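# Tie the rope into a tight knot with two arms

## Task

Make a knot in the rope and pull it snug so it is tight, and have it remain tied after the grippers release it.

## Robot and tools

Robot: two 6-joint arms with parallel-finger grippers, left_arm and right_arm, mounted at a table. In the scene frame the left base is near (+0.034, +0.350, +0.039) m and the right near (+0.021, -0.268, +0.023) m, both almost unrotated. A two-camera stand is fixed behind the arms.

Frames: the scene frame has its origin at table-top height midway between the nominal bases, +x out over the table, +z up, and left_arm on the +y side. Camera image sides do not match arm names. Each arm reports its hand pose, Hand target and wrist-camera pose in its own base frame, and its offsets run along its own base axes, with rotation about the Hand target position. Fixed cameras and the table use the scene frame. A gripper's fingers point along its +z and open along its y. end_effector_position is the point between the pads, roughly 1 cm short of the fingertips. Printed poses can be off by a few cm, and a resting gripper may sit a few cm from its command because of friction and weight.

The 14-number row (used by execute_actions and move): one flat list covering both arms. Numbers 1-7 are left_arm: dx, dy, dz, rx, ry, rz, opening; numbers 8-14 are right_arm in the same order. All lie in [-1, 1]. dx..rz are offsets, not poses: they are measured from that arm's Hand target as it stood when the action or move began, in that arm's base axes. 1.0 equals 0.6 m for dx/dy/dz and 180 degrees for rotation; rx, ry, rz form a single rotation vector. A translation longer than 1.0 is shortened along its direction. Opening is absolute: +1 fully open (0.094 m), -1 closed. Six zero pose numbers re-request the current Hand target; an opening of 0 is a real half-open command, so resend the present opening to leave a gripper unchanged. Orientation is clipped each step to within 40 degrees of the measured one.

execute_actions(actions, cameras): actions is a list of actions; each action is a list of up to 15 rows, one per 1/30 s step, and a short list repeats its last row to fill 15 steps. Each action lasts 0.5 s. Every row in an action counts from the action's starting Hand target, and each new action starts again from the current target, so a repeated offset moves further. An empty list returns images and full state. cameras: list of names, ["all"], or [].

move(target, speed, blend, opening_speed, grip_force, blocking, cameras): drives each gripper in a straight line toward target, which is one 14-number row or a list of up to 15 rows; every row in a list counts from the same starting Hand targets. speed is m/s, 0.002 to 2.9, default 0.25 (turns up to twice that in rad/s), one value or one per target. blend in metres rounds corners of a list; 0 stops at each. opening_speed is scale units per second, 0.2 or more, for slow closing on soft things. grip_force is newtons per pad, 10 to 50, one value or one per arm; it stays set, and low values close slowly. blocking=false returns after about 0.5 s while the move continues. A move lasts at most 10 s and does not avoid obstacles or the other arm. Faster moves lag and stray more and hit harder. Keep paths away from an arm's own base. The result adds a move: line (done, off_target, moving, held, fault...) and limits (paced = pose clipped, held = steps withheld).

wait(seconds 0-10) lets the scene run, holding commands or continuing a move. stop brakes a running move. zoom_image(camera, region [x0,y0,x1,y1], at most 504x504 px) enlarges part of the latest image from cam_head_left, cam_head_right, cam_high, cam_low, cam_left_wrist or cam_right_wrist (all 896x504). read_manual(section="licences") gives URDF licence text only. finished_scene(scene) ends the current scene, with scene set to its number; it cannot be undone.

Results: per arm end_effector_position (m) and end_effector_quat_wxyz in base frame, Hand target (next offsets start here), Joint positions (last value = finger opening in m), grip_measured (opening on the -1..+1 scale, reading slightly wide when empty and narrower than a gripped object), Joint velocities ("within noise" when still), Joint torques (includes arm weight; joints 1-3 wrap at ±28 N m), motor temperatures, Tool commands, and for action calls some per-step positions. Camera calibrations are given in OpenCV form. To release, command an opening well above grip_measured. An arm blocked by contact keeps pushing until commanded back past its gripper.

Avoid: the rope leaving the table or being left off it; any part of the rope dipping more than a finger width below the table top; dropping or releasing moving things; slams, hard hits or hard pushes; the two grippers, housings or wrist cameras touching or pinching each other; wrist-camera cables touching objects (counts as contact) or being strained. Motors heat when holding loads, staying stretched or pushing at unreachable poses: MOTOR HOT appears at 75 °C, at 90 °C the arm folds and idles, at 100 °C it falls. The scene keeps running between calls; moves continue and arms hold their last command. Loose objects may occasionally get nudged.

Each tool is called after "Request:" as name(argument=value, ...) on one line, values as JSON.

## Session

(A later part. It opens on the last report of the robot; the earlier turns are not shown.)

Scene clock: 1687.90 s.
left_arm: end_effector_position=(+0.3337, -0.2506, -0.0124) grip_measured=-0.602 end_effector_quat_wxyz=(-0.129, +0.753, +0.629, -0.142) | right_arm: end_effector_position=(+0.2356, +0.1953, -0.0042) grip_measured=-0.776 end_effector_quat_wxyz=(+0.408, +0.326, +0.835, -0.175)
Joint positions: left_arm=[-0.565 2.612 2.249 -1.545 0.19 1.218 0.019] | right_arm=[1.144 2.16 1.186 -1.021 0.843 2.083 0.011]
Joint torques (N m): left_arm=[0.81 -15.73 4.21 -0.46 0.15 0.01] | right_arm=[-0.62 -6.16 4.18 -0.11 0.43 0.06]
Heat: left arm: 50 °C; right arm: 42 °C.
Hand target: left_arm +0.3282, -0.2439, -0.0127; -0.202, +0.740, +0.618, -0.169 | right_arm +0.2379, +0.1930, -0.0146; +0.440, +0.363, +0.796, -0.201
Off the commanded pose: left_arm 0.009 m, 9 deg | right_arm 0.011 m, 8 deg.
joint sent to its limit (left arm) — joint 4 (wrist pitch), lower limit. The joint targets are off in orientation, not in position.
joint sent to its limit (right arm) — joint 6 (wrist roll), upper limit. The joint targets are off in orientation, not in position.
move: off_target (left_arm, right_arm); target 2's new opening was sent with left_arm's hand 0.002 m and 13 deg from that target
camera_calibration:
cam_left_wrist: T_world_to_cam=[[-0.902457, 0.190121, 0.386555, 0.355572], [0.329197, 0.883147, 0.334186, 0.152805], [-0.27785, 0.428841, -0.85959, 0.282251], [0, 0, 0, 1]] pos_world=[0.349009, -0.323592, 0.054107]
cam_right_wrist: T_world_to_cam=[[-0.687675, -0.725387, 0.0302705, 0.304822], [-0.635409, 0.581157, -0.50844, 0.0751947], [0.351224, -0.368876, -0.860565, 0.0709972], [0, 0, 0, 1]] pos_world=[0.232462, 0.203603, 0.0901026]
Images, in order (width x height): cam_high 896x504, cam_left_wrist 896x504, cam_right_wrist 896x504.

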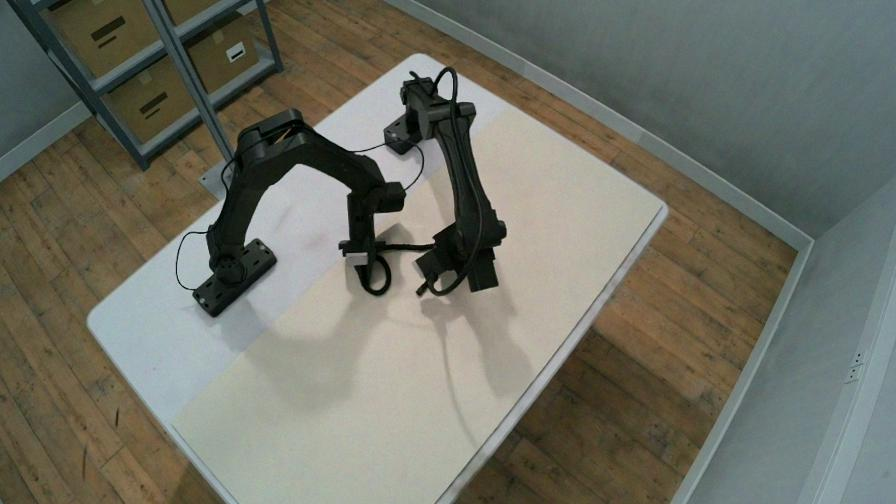

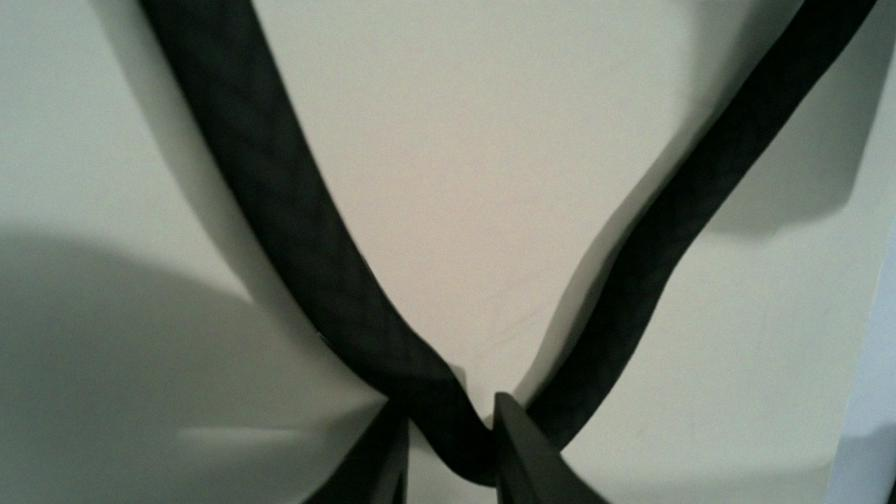

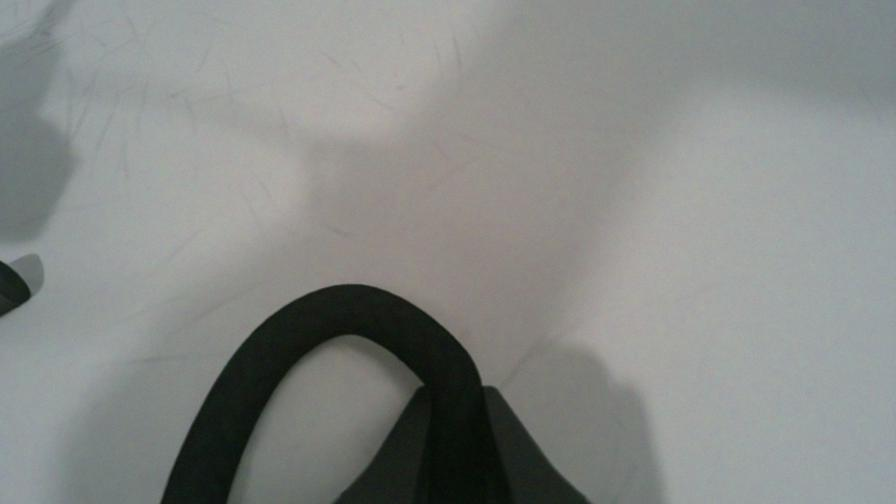

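Request:
move(target=[[0,0,0,0,0,0,-0.86,0,0,0,0,0,0,-0.86]], cameras=["cam_left_wrist","cam_high"])

Request:
zoom_image(camera="cam_high", region=[320, 200, 480, 310])

Scene clock: 1695.97 s.
left_arm: end_effector_position=(+0.3333, -0.2503, -0.0122) grip_measured=-0.823 end_effector_quat_wxyz=(-0.130, +0.753, +0.629, -0.142) | right_arm: end_effector_position=(+0.2356, +0.1953, -0.0042) grip_measured=-0.776 end_effector_quat_wxyz=(+0.408, +0.326, +0.835, -0.175)
Joint positions: left_arm=[-0.565 2.612 2.249 -1.547 0.19 1.217 0.008] | right_arm=[1.144 2.16 1.186 -1.021 0.843 2.083 0.011]
Joint torques (N m): left_arm=[0.83 -15.72 4.18 -0.45 0.15 0.03] | right_arm=[-0.64 -6.16 4.18 -0.11 0.42 0.06]
Heat: left arm: 51 °C; right arm: 42 °C.
Hand target: left_arm +0.3281, -0.2439, -0.0127; -0.202, +0.740, +0.618, -0.169 | right_arm +0.2379, +0.1930, -0.0146; +0.440, +0.363, +0.796, -0.201
Off the commanded pose: left_arm 0.008 m, 9 deg | right_arm 0.011 m, 8 deg.
joint sent to its limit (left arm) — joint 4 (wrist pitch), lower limit. The joint targets are off in orientation, not in position.
joint sent to its limit (right arm) — joint 6 (wrist roll), upper limit. The joint targets are off in orientation, not in position.
move: off_target (left_arm, right_arm)
camera_calibration:
cam_left_wrist: T_world_to_cam=[[-0.902052, 0.18863, 0.388228, 0.354642], [0.328783, 0.883036, 0.334886, 0.152765], [-0.27965, 0.429728, -0.858563, 0.282966], [0, 0, 0, 1]] pos_world=[0.348811, -0.323391, 0.0541034]
Images, in order (width x height): cam_high 896x504, cam_left_wrist 896x504.

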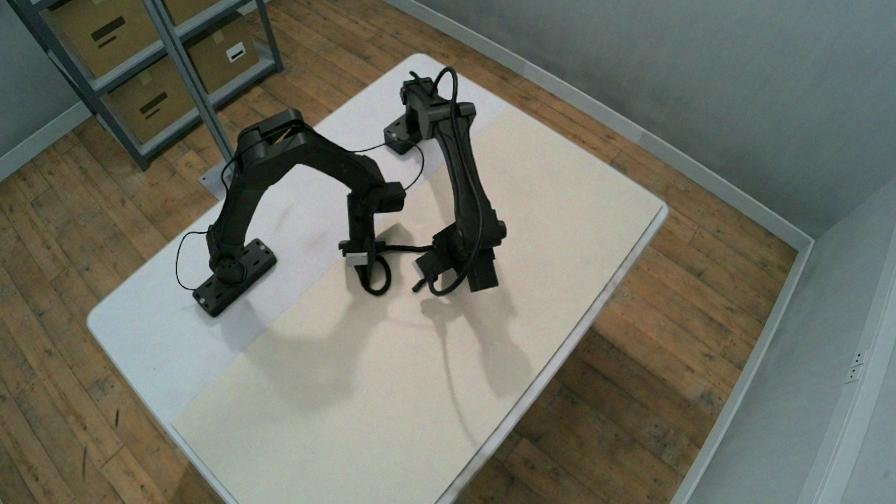

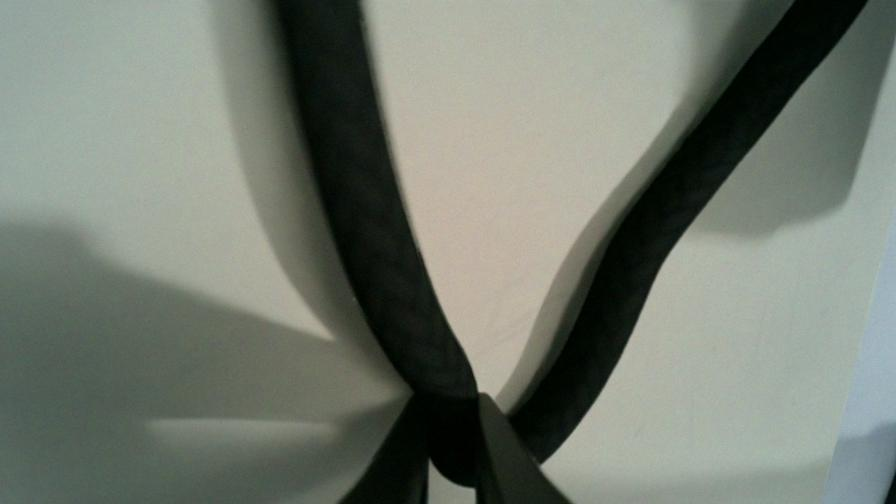

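Scaled by 3.150.

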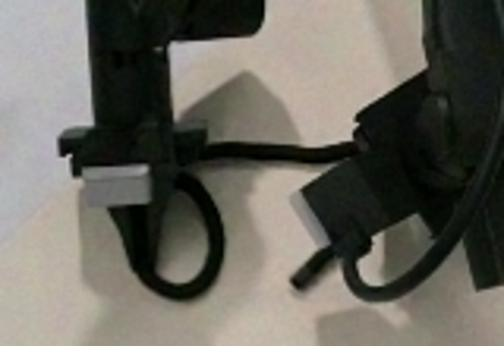

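Request:
move(target=[[0,0,0.075,0,0,0,-0.86,0,0,0,0,0,0,-0.86],[-0.02,-0.073,0.075,0,0,-0.167,-0.86,0,0,0,0,0,0,-0.86]], speed=0.08, cameras=["cam_left_wrist","cam_high","cam_right_wrist"])

Request:
zoom_image(camera="cam_high", region=[320, 200, 480, 310])

Scene clock: 1724.77 s.
left_arm: end_effector_position=(+0.3140, -0.2830, +0.0284) grip_measured=-0.823 end_effector_quat_wxyz=(-0.107, +0.896, +0.427, -0.056) | right_arm: end_effector_position=(+0.2358, +0.1955, -0.0042) grip_measured=-0.776 end_effector_quat_wxyz=(+0.408, +0.327, +0.834, -0.175)
Joint positions: left_arm=[-0.727 2.494 2.23 -1.547 0.021 1.529 0.008] | right_arm=[1.144 2.16 1.186 -1.02 0.843 2.083 0.011]
Joint torques (N m): left_arm=[-0.39 -14.19 8.7 -0.26 -0.04 0.1] | right_arm=[-0.61 -6.17 4.15 -0.12 0.42 0.06]
Motor temperatures (°C): left_arm=[29 54 37 32 31 31 33] | right_arm=[30 37 41 31 30 31 32]
Heat: left arm: 54 °C; right arm: 41 °C.
Hand target: left_arm +0.3162, -0.2877, +0.0323; -0.239, +0.875, +0.405, -0.111 | right_arm +0.2380, +0.1930, -0.0146; +0.440, +0.363, +0.796, -0.201
Off the commanded pose: left_arm 0.006 m, 17 deg | right_arm 0.011 m, 8 deg.
joint sent to its limit (left arm) — joint 4 (wrist pitch), lower limit. The joint targets are off in orientation, not in position.
joint sent to its limit (right arm) — joint 6 (wrist roll), upper limit. The joint targets are off in orientation, not in position.
move: off_target (left_arm, right_arm)
camera_calibration:
cam_left_wrist: T_world_to_cam=[[-0.740249, 0.622257, 0.254614, 0.403426], [0.667044, 0.632315, 0.393992, -0.00451758], [0.0841681, 0.461491, -0.883143, 0.221974], [0, 0, 0, 1]] pos_world=[0.282966, -0.350617, 0.095097]
cam_right_wrist: T_world_to_cam=[[-0.687542, -0.72558, 0.0286347, 0.305125], [-0.634909, 0.581553, -0.508613, 0.0750191], [0.352387, -0.367874, -0.860519, 0.070519], [0, 0, 0, 1]] pos_world=[0.232566, 0.203707, 0.0901015]
Images, in order (width x height): cam_high 896x504, cam_left_wrist 896x504, cam_right_wrist 896x504.

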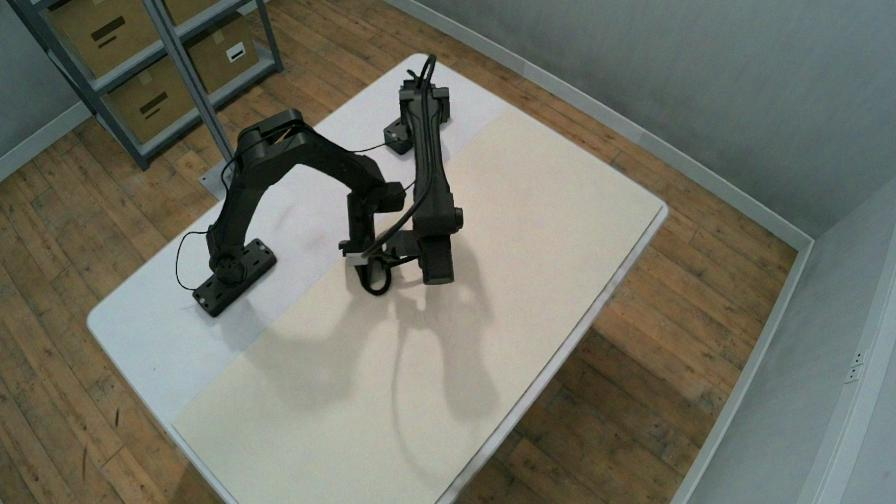

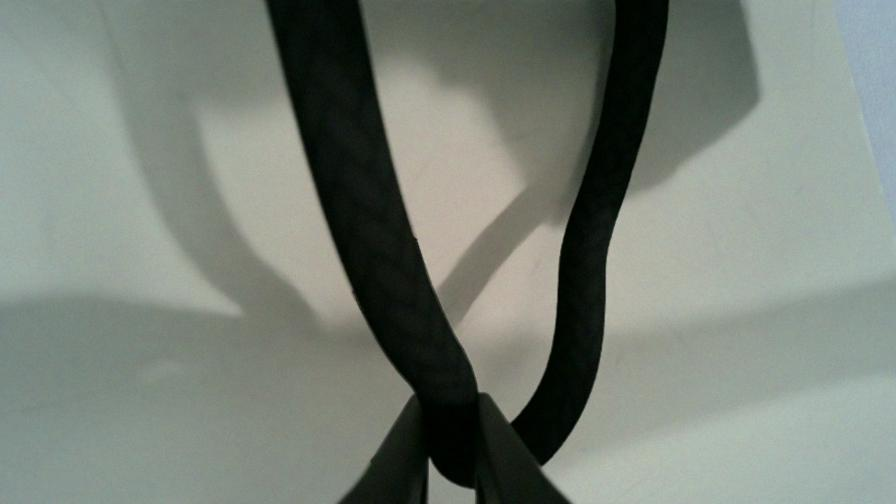

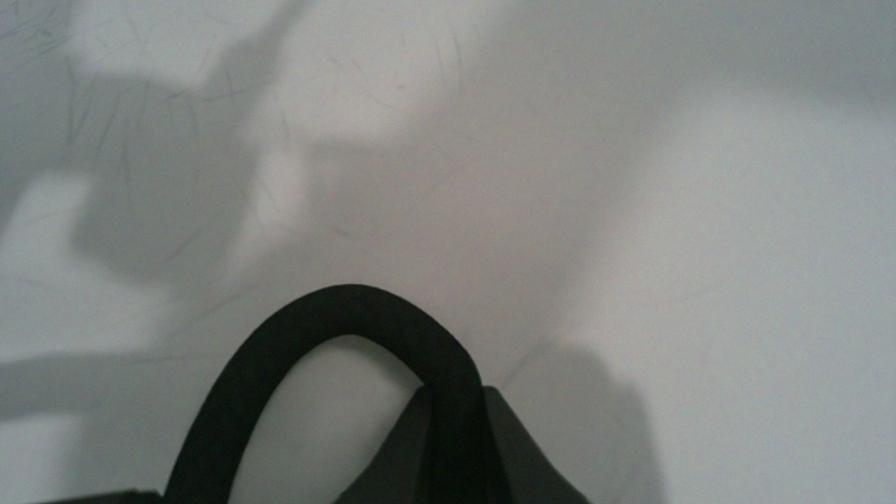

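Scaled by 3.150.

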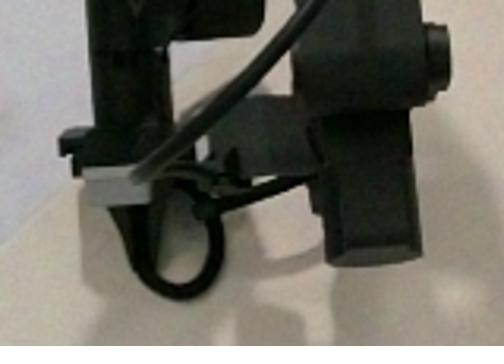

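Request:
move(target=[[0,0,-0.08,0,0,0,-0.86,0,0,0,0,0,0,-0.86],[0,0,-0.08,0,0,0,-0.4,0,0,0,0,0,0,-0.86],[0.01,0.01,0.1,0,0,0,-0.4,0,0,0,0,0,0,-0.86],[0.02,0.03,0.12,0.0145,-0.1874,0.4834,-0.4,0,0,0,0,0,0,-0.86]], speed=[0.08,0.1,0.1,0.25], cameras=["cam_left_wrist","cam_high","cam_right_wrist"])

Request:
zoom_image(camera="cam_high", region=[320, 200, 480, 310])

Scene clock: 1753.57 s.
left_arm: end_effector_position=(+0.3256, -0.2728, +0.0968) grip_measured=-0.402 end_effector_quat_wxyz=(-0.015, +0.355, +0.935, +0.000) | right_arm: end_effector_position=(+0.2358, +0.1955, -0.0042) grip_measured=-0.776 end_effector_quat_wxyz=(+0.408, +0.327, +0.834, -0.175)
Joint positions: left_arm=[-0.695 2.225 2.061 -1.436 0.01 0.03 0.028] | right_arm=[1.144 2.16 1.186 -1.02 0.843 2.083 0.011]
Joint torques (N m): left_arm=[0.5 -16.18 4.88 0.44 -0.12 -0.03] | right_arm=[-0.61 -6.17 4.18 -0.12 0.42 0.06]
Heat: left arm: 52 °C; right arm: 41 °C.
Hand target: left_arm +0.3282, -0.2698, +0.1043; +0.000, +0.350, +0.937, +0.000 | right_arm +0.2379, +0.1930, -0.0146; +0.440, +0.363, +0.796, -0.201
Off the commanded pose: left_arm 0.008 m, 2 deg | right_arm 0.011 m, 8 deg.
joint sent to its limit (right arm) — joint 6 (wrist roll), upper limit. The joint targets are off in orientation, not in position.
move: off_target (right_arm); target 2's new opening was sent with left_arm's hand 0.006 m and 13 deg from that target
camera_calibration:
cam_left_wrist: T_world_to_cam=[[-0.673698, -0.738498, 0.0274313, 0.0172498], [-0.653066, 0.612315, 0.445617, 0.373659], [-0.345884, 0.282297, -0.894803, 0.368999], [0, 0, 0, 1]] pos_world=[0.383276, -0.320226, 0.163199]
cam_right_wrist: T_world_to_cam=[[-0.687542, -0.72558, 0.0286347, 0.305125], [-0.634909, 0.581553, -0.508613, 0.0750191], [0.352387, -0.367874, -0.860519, 0.070519], [0, 0, 0, 1]] pos_world=[0.232566, 0.203707, 0.0901015]
Images, in order (width x height): cam_high 896x504, cam_left_wrist 896x504, cam_right_wrist 896x504.

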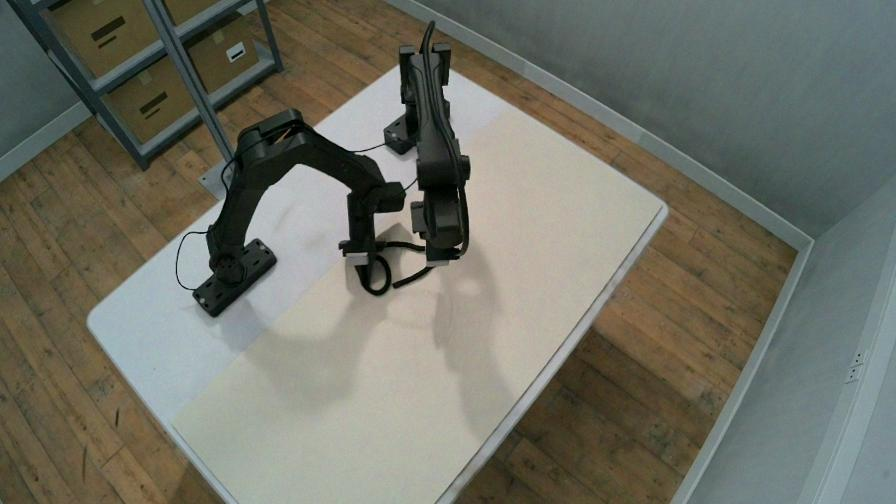

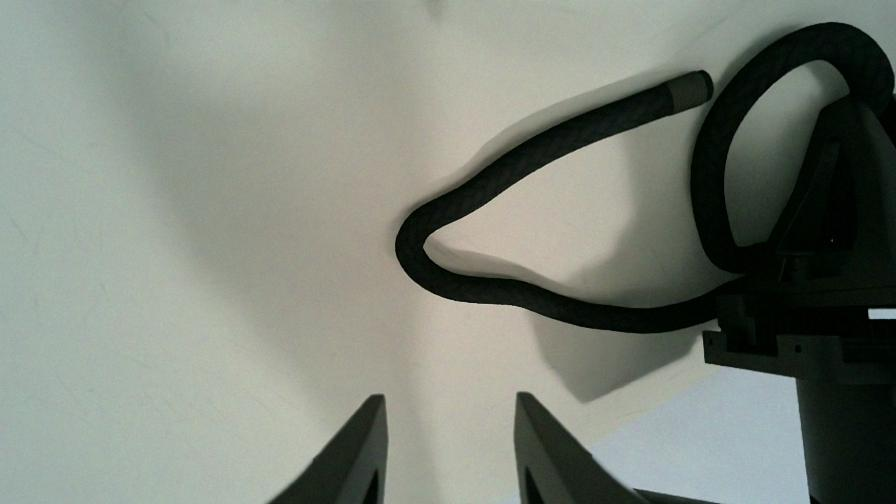

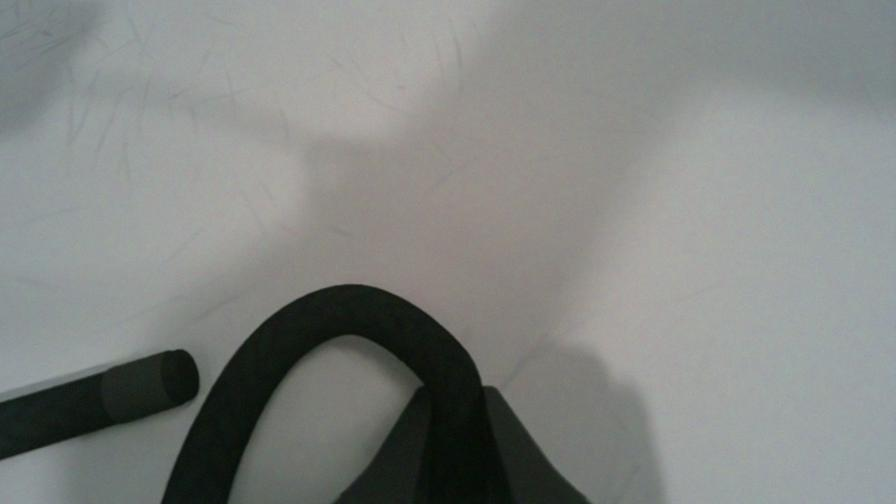

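Scaled by 3.150.

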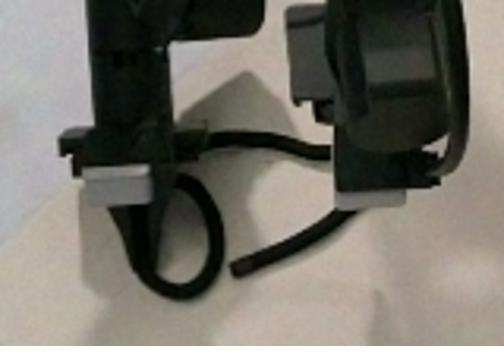

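Request:
move(target=[[-0.0062,-0.032,-0.1,0,0,0.6056,-0.4,0,0,0,0,0,0,-0.86],[-0.0062,-0.032,-0.227,0,0,0.6056,-0.4,0,0,0,0,0,0,-0.86],[-0.0062,-0.032,-0.227,0,0,0.6056,-0.86,0,0,0,0,0,0,-0.86]], speed=[0.3,0.1,0.1], cameras=["cam_left_wrist","cam_high","cam_right_wrist"])

Request:
zoom_image(camera="cam_high", region=[320, 200, 480, 310])

Scene clock: 1781.50 s.
left_arm: end_effector_position=(+0.3280, -0.2911, -0.0165) grip_measured=-0.815 end_effector_quat_wxyz=(-0.002, -0.558, +0.830, -0.011) | right_arm: end_effector_position=(+0.2358, +0.1955, -0.0042) grip_measured=-0.776 end_effector_quat_wxyz=(+0.408, +0.327, +0.834, -0.175)
Joint positions: left_arm=[-0.724 2.297 1.725 -0.98 0.01 -1.908 0.009] | right_arm=[1.144 2.16 1.186 -1.02 0.843 2.083 0.011]
Joint torques (N m): left_arm=[-0.42 -11.67 4.74 0.62 -0.13 -0.08] | right_arm=[-0.62 -6.15 4.16 -0.12 0.42 0.04]
Motor temperatures (°C): left_arm=[29 55 36 31 31 31 31] | right_arm=[30 36 41 31 30 31 32]
Heat: left arm: 55 °C; right arm: 41 °C.
Hand target: left_arm +0.3244, -0.2890, -0.0319; +0.000, -0.559, +0.829, +0.000 | right_arm +0.2379, +0.1930, -0.0146; +0.440, +0.363, +0.796, -0.201
Off the commanded pose: left_arm 0.016 m, 1 deg | right_arm 0.011 m, 8 deg.
joint sent to its limit (right arm) — joint 6 (wrist roll), upper limit. The joint targets are off in orientation, not in position.
move: off_target (left_arm, right_arm); target 3's new opening was sent with left_arm's hand 0.015 m and 1 deg from that target
camera_calibration:
cam_left_wrist: T_world_to_cam=[[0.920131, -0.390348, 0.031404, -0.412815], [-0.364316, -0.823831, 0.434254, -0.0759401], [-0.143639, -0.411012, -0.900243, 0.00538853], [0, 0, 0, 1]] pos_world=[0.352952, -0.221489, 0.0507923]
cam_right_wrist: T_world_to_cam=[[-0.687542, -0.72558, 0.0286347, 0.305125], [-0.634909, 0.581553, -0.508613, 0.0750191], [0.352387, -0.367874, -0.860519, 0.070519], [0, 0, 0, 1]] pos_world=[0.232566, 0.203707, 0.0901015]
Images, in order (width x height): cam_high 896x504, cam_left_wrist 896x504, cam_right_wrist 896x504.

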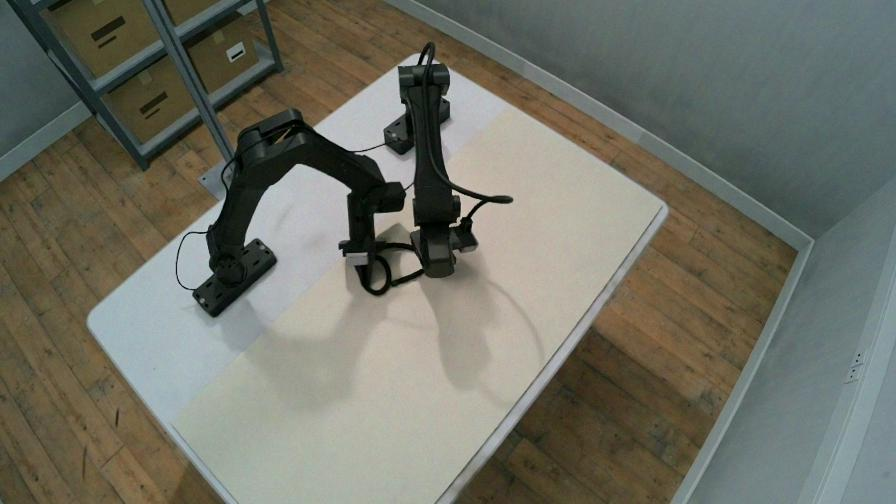

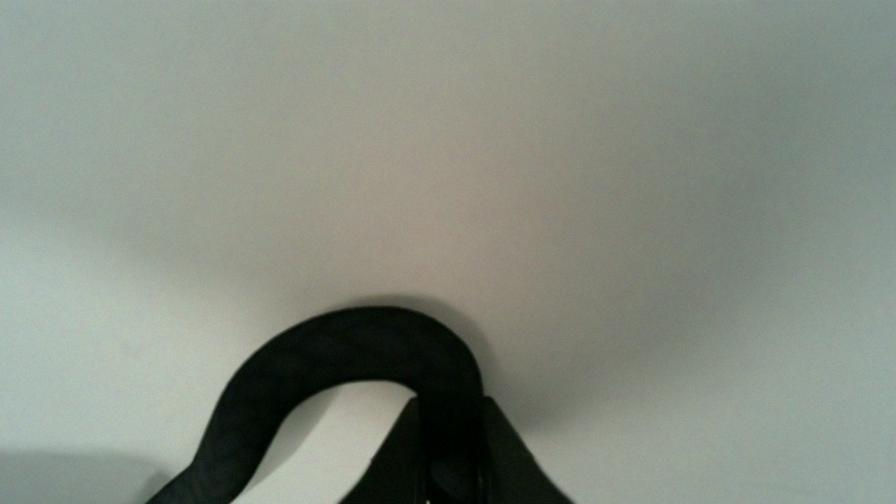

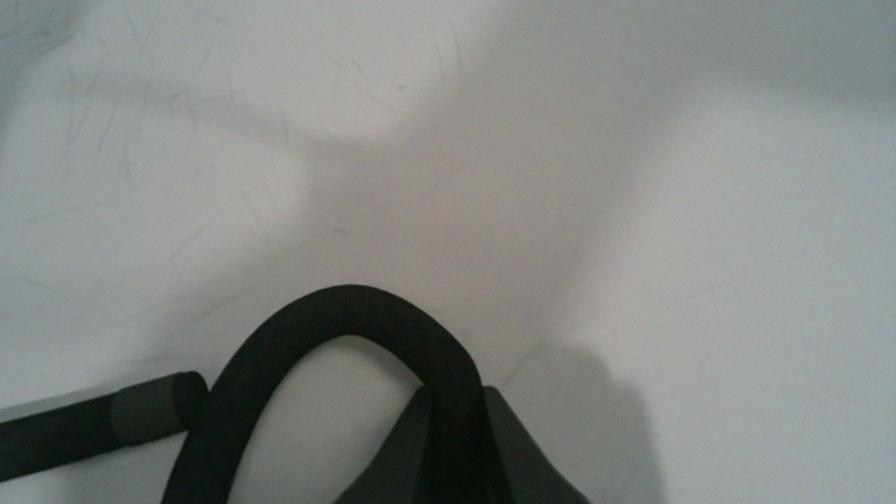

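Scaled by 3.150.

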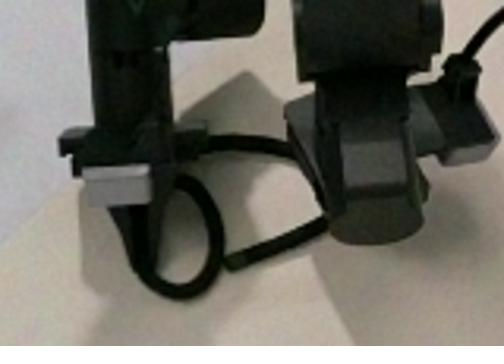

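Request:
move(target=[[0,0,0.065,0,0,0,-0.86,0,0,0,0,0,0,-0.86],[-0.04,-0.065,0.065,0,0,0,-0.86,0,0,0,0,0,0,-0.86],[-0.04,-0.065,0.015,0,0,0,-0.86,0,0,0,0,0,0,-0.86]], speed=[0.08,0.08,0.06], cameras=["cam_left_wrist","cam_high","cam_right_wrist"])

Request:
zoom_image(camera="cam_high", region=[320, 200, 480, 310])

Scene clock: 1800.77 s.
left_arm: end_effector_position=(+0.3036, -0.3345, -0.0080) grip_measured=-0.815 end_effector_quat_wxyz=(-0.003, -0.555, +0.832, -0.017) | right_arm: end_effector_position=(+0.2358, +0.1955, -0.0042) grip_measured=-0.776 end_effector_quat_wxyz=(+0.408, +0.327, +0.834, -0.175)
Joint positions: left_arm=[-0.832 2.327 1.812 -1.024 0.01 -2.009 0.009] | right_arm=[1.144 2.16 1.186 -1.02 0.843 2.083 0.011]
Joint torques (N m): left_arm=[0.12 -12.18 4.9 0.49 -0.12 -0.08] | right_arm=[-0.62 -6.16 4.16 -0.12 0.42 0.05]
Heat: left arm: 52 °C; right arm: 41 °C.
Hand target: left_arm +0.3004, -0.3279, -0.0230; +0.000, -0.559, +0.829, +0.000 | right_arm +0.2379, +0.1930, -0.0146; +0.440, +0.363, +0.796, -0.201
Off the commanded pose: left_arm 0.017 m, 2 deg | right_arm 0.011 m, 8 deg.
joint sent to its limit (right arm) — joint 6 (wrist roll), upper limit. The joint targets are off in orientation, not in position.
move: off_target (left_arm, right_arm)
camera_calibration:
cam_left_wrist: T_world_to_cam=[[0.91721, -0.396268, 0.0411951, -0.408649], [-0.372711, -0.81693, 0.440127, -0.119382], [-0.140755, -0.419043, -0.89699, -0.0119284], [0, 0, 0, 1]] pos_world=[0.328643, -0.26446, 0.0586778]
cam_right_wrist: T_world_to_cam=[[-0.687542, -0.72558, 0.0286347, 0.305125], [-0.634909, 0.581553, -0.508613, 0.0750191], [0.352387, -0.367874, -0.860519, 0.070519], [0, 0, 0, 1]] pos_world=[0.232566, 0.203707, 0.0901015]
Images, in order (width x height): cam_high 896x504, cam_left_wrist 896x504, cam_right_wrist 896x504.

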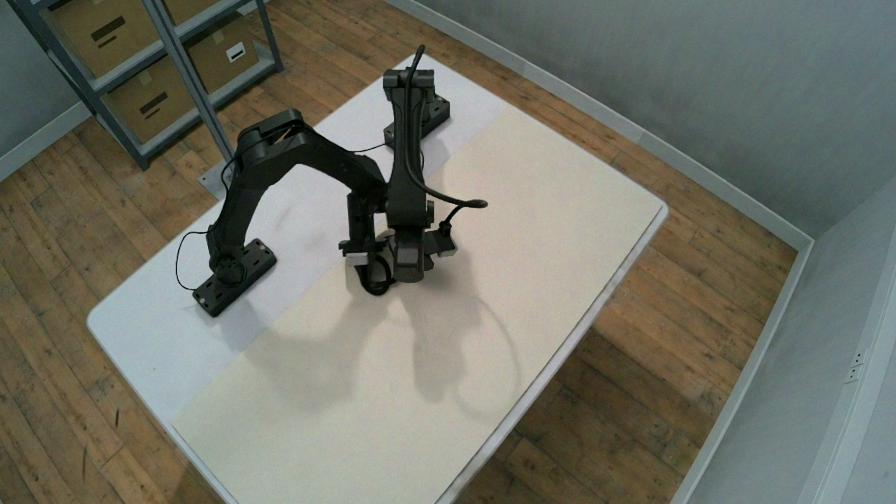

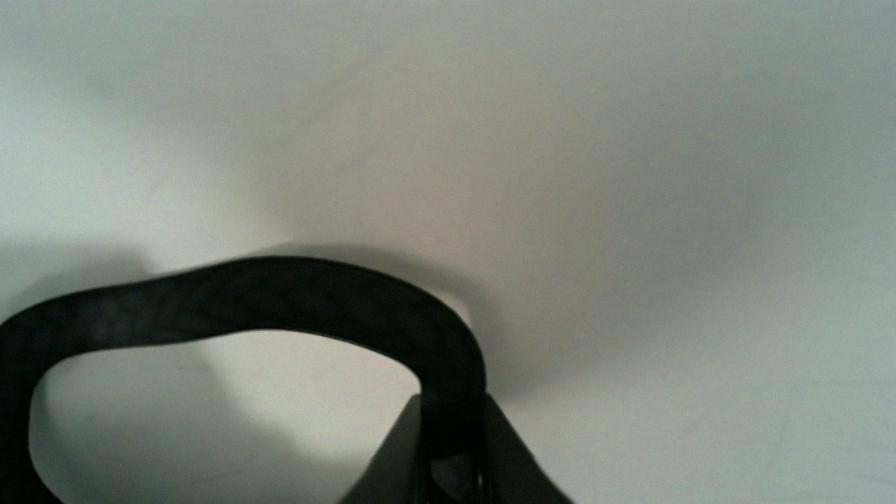

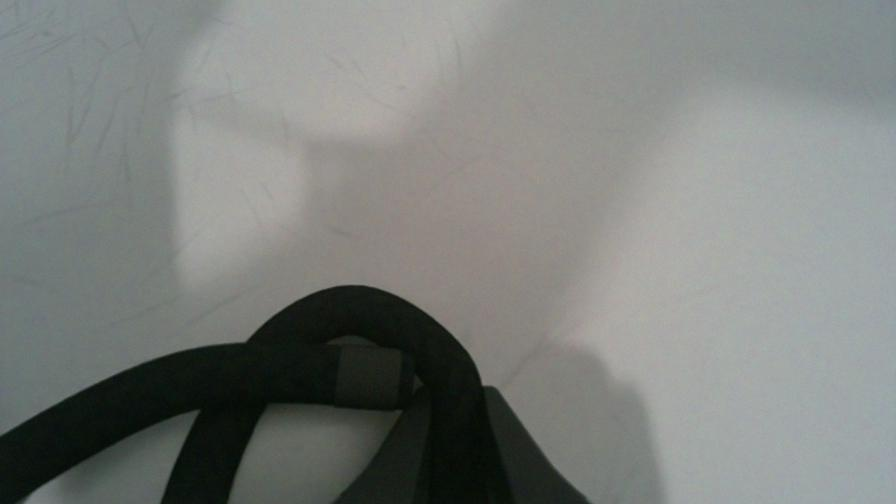

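Scaled by 3.150.

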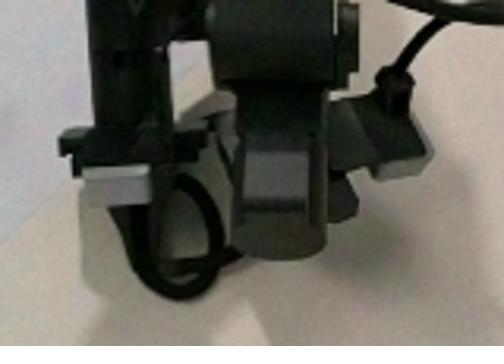

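Request:
move(target=[[0,0,0,0,0,0.04,-0.86,0,0,0.065,0,0,0,-0.86]], speed=[0.06], cameras=["cam_left_wrist","cam_high","cam_right_wrist"])

Request:
zoom_image(camera="cam_high", region=[320, 200, 480, 310])

Scene clock: 1810.33 s.
left_arm: end_effector_position=(+0.3041, -0.3346, -0.0080) grip_measured=-0.815 end_effector_quat_wxyz=(-0.006, -0.586, +0.810, -0.018) | right_arm: end_effector_position=(+0.2318, +0.1875, +0.0114) grip_measured=-0.776 end_effector_quat_wxyz=(+0.405, +0.317, +0.835, -0.195)
Joint positions: left_arm=[-0.829 2.327 1.812 -1.022 0.015 -2.081 0.009] | right_arm=[1.144 2.127 1.191 -1.104 0.84 2.083 0.011]
Joint torques (N m): left_arm=[0.53 -12.1 4.98 0.46 0.02 -0.08] | right_arm=[-0.69 -10.56 6.32 -0.69 0.44 0.06]
Heat: left arm: 51 °C; right arm: 41 °C.
Hand target: left_arm +0.3004, -0.3278, -0.0230; +0.000, -0.610, +0.792, +0.000 | right_arm +0.2379, +0.1930, +0.0244; +0.440, +0.363, +0.796, -0.201
Off the commanded pose: left_arm 0.017 m, 4 deg | right_arm 0.015 m, 8 deg.
joint sent to its limit (left arm) — joint 6 (wrist roll), lower limit. The joint targets are off in orientation, not in position.
joint sent to its limit (right arm) — joint 6 (wrist roll), upper limit. The joint targets are off in orientation, not in position.
move: off_target (left_arm, right_arm)
camera_calibration:
cam_left_wrist: T_world_to_cam=[[0.94437, -0.326587, 0.0388065, -0.394186], [-0.308784, -0.839841, 0.446452, -0.146371], [-0.113214, -0.433599, -0.893966, -0.0251267], [0, 0, 0, 1]] pos_world=[0.324216, -0.262559, 0.058182]
cam_right_wrist: T_world_to_cam=[[-0.687381, -0.72269, 0.0723002, 0.295029], [-0.645098, 0.561763, -0.517948, 0.0913169], [0.3337, -0.402669, -0.852351, 0.0932468], [0, 0, 0, 1]] pos_world=[0.230589, 0.199463, 0.105446]
Images, in order (width x height): cam_high 896x504, cam_left_wrist 896x504, cam_right_wrist 896x504.

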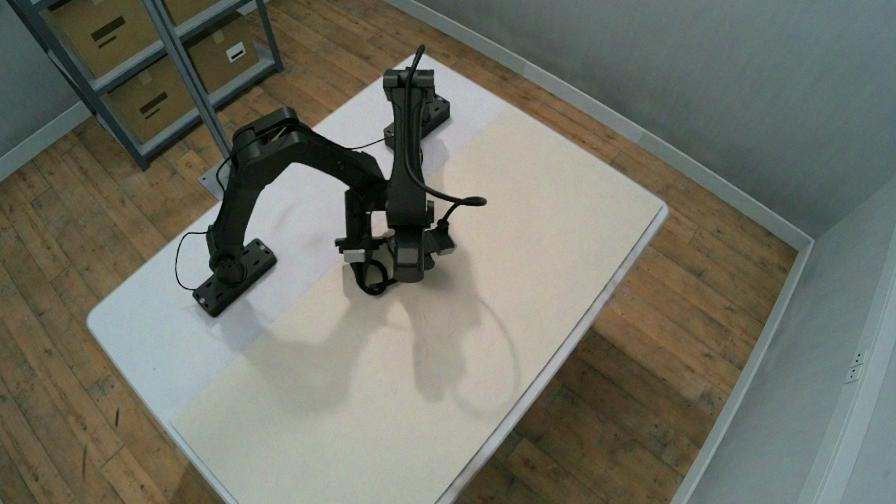

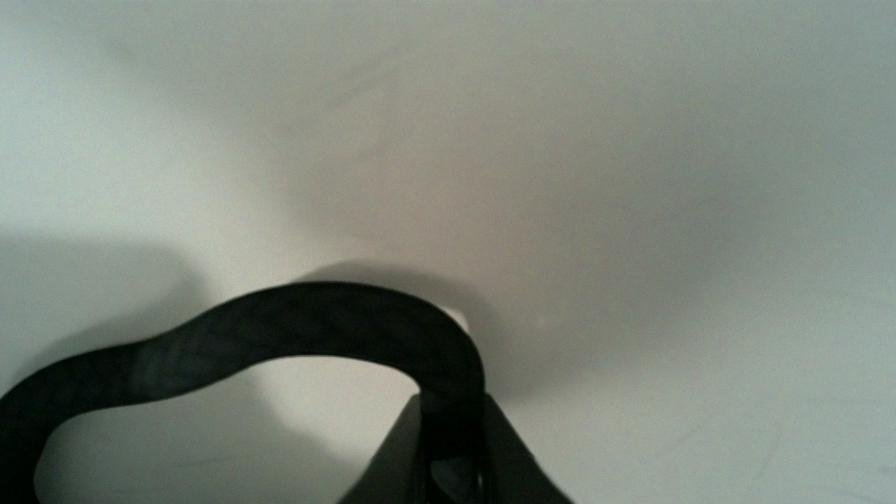

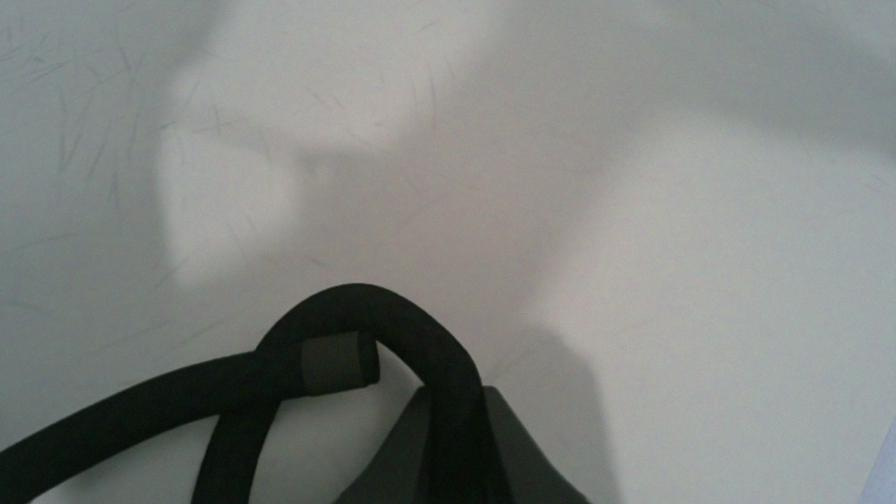

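Scaled by 3.150.

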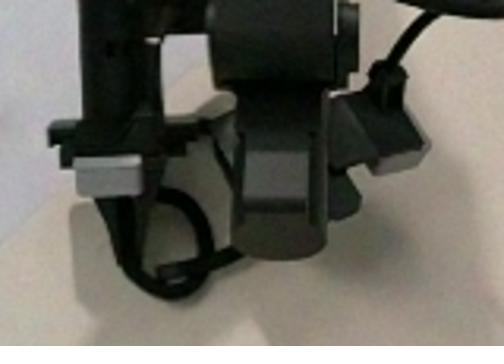

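Request:
move(target=[[0,0,0.025,0.07,-0.025,-0.05,-0.86,0,0,0.05,0,0,0,-0.86]], speed=[0.06], cameras=["cam_left_wrist","cam_low","cam_right_wrist"])

Request:
zoom_image(camera="cam_low", region=[270, 150, 470, 270])

Scene clock: 1821.07 s.
left_arm: end_effector_position=(+0.3005, -0.3309, -0.0069) grip_measured=-0.815 end_effector_quat_wxyz=(+0.073, -0.553, +0.829, +0.039) | right_arm: end_effector_position=(+0.2317, +0.1880, +0.0383) grip_measured=-0.776 end_effector_quat_wxyz=(+0.404, +0.317, +0.835, -0.197)
Joint positions: left_arm=[-0.897 2.408 1.951 -1.179 -0.152 -2.079 0.009] | right_arm=[1.144 2.069 1.228 -1.204 0.838 2.083 0.011]
Joint torques (N m): left_arm=[0.12 -14.52 6.37 0.2 -0.12 0.01] | right_arm=[-0.69 -10.55 6.78 -0.71 0.46 0.06]
Motor temperatures (°C): left_arm=[29 50 37 31 31 31 32] | right_arm=[30 37 42 31 30 31 32]
Heat: left arm: 50 °C; right arm: 42 °C.
Hand target: left_arm +0.3008, -0.3307, -0.0069; +0.074, -0.553, +0.829, +0.039 (not the last commanded pose) | right_arm +0.2380, +0.1929, +0.0526; +0.439, +0.361, +0.799, -0.200 (not the last commanded pose)
Off the commanded pose: left_arm 0.003 m, 4 deg | right_arm 0.018 m, 8 deg.
joint sent to its limit (right arm) — joint 6 (wrist roll), upper limit.
move: held (left_arm; a check stopped the path), off_target (right_arm; braked when a check withheld steps of left_arm); limits=held
pose unreachable (left arm): on one or more control steps of this call, first in action 0 (counted from 0), this arm could not follow its commanded pose, so it was not sent that pose on those steps. It may still have moved: this result reports where it is.
cause: moving toward the commanded pose would bring a part of the arm too close to another arm (this arm's wrist (the part past joint 5) and the right arm's wrist camera, along the way the arms are being sent, or toward where that arm still pushes).
camera_calibration:
cam_left_wrist: T_world_to_cam=[[0.915884, -0.400325, 0.0299378, -0.405391], [-0.393366, -0.880072, 0.265963, -0.134041], [-0.0801243, -0.255368, -0.963518, 0.0256973], [0, 0, 0, 1]] pos_world=[0.320623, -0.273692, 0.0725462]
cam_right_wrist: T_world_to_cam=[[-0.687723, -0.721894, 0.0768529, 0.2931], [-0.646349, 0.560652, -0.517592, 0.105394], [0.330559, -0.405634, -0.852169, 0.117728], [0, 0, 0, 1]] pos_world=[0.230776, 0.200252, 0.13235]
Images, in order (width x height): cam_low 896x504, cam_left_wrist 896x504, cam_right_wrist 896x504.

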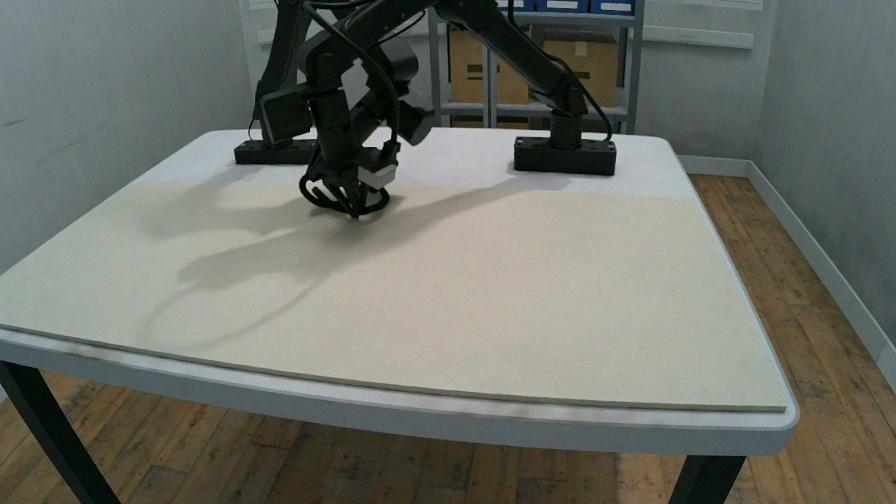

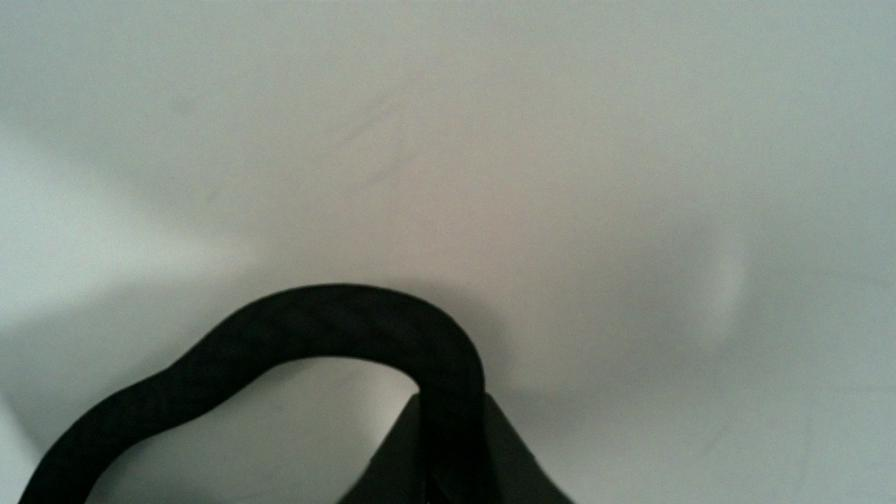

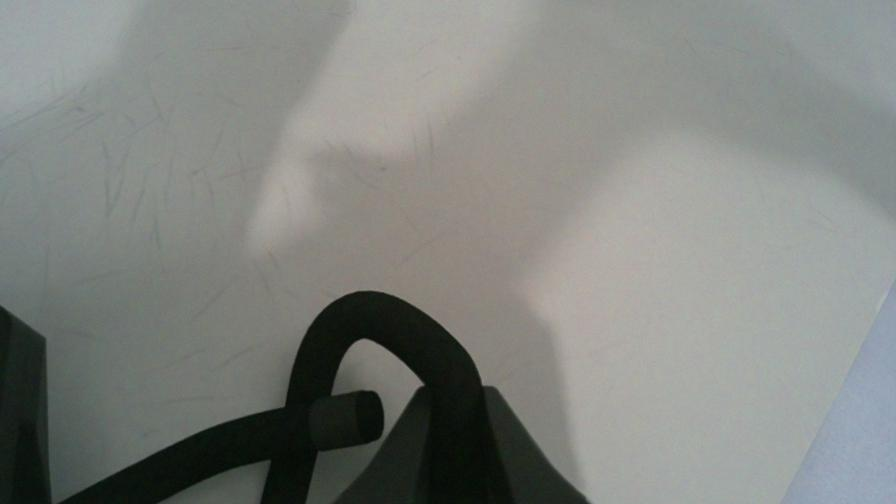

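Scaled by 2.520.

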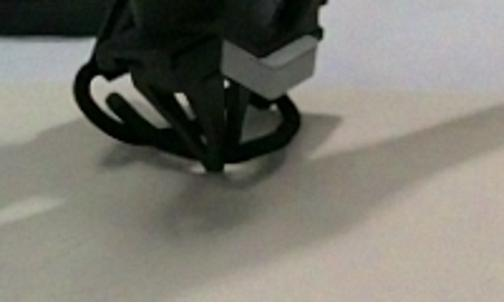

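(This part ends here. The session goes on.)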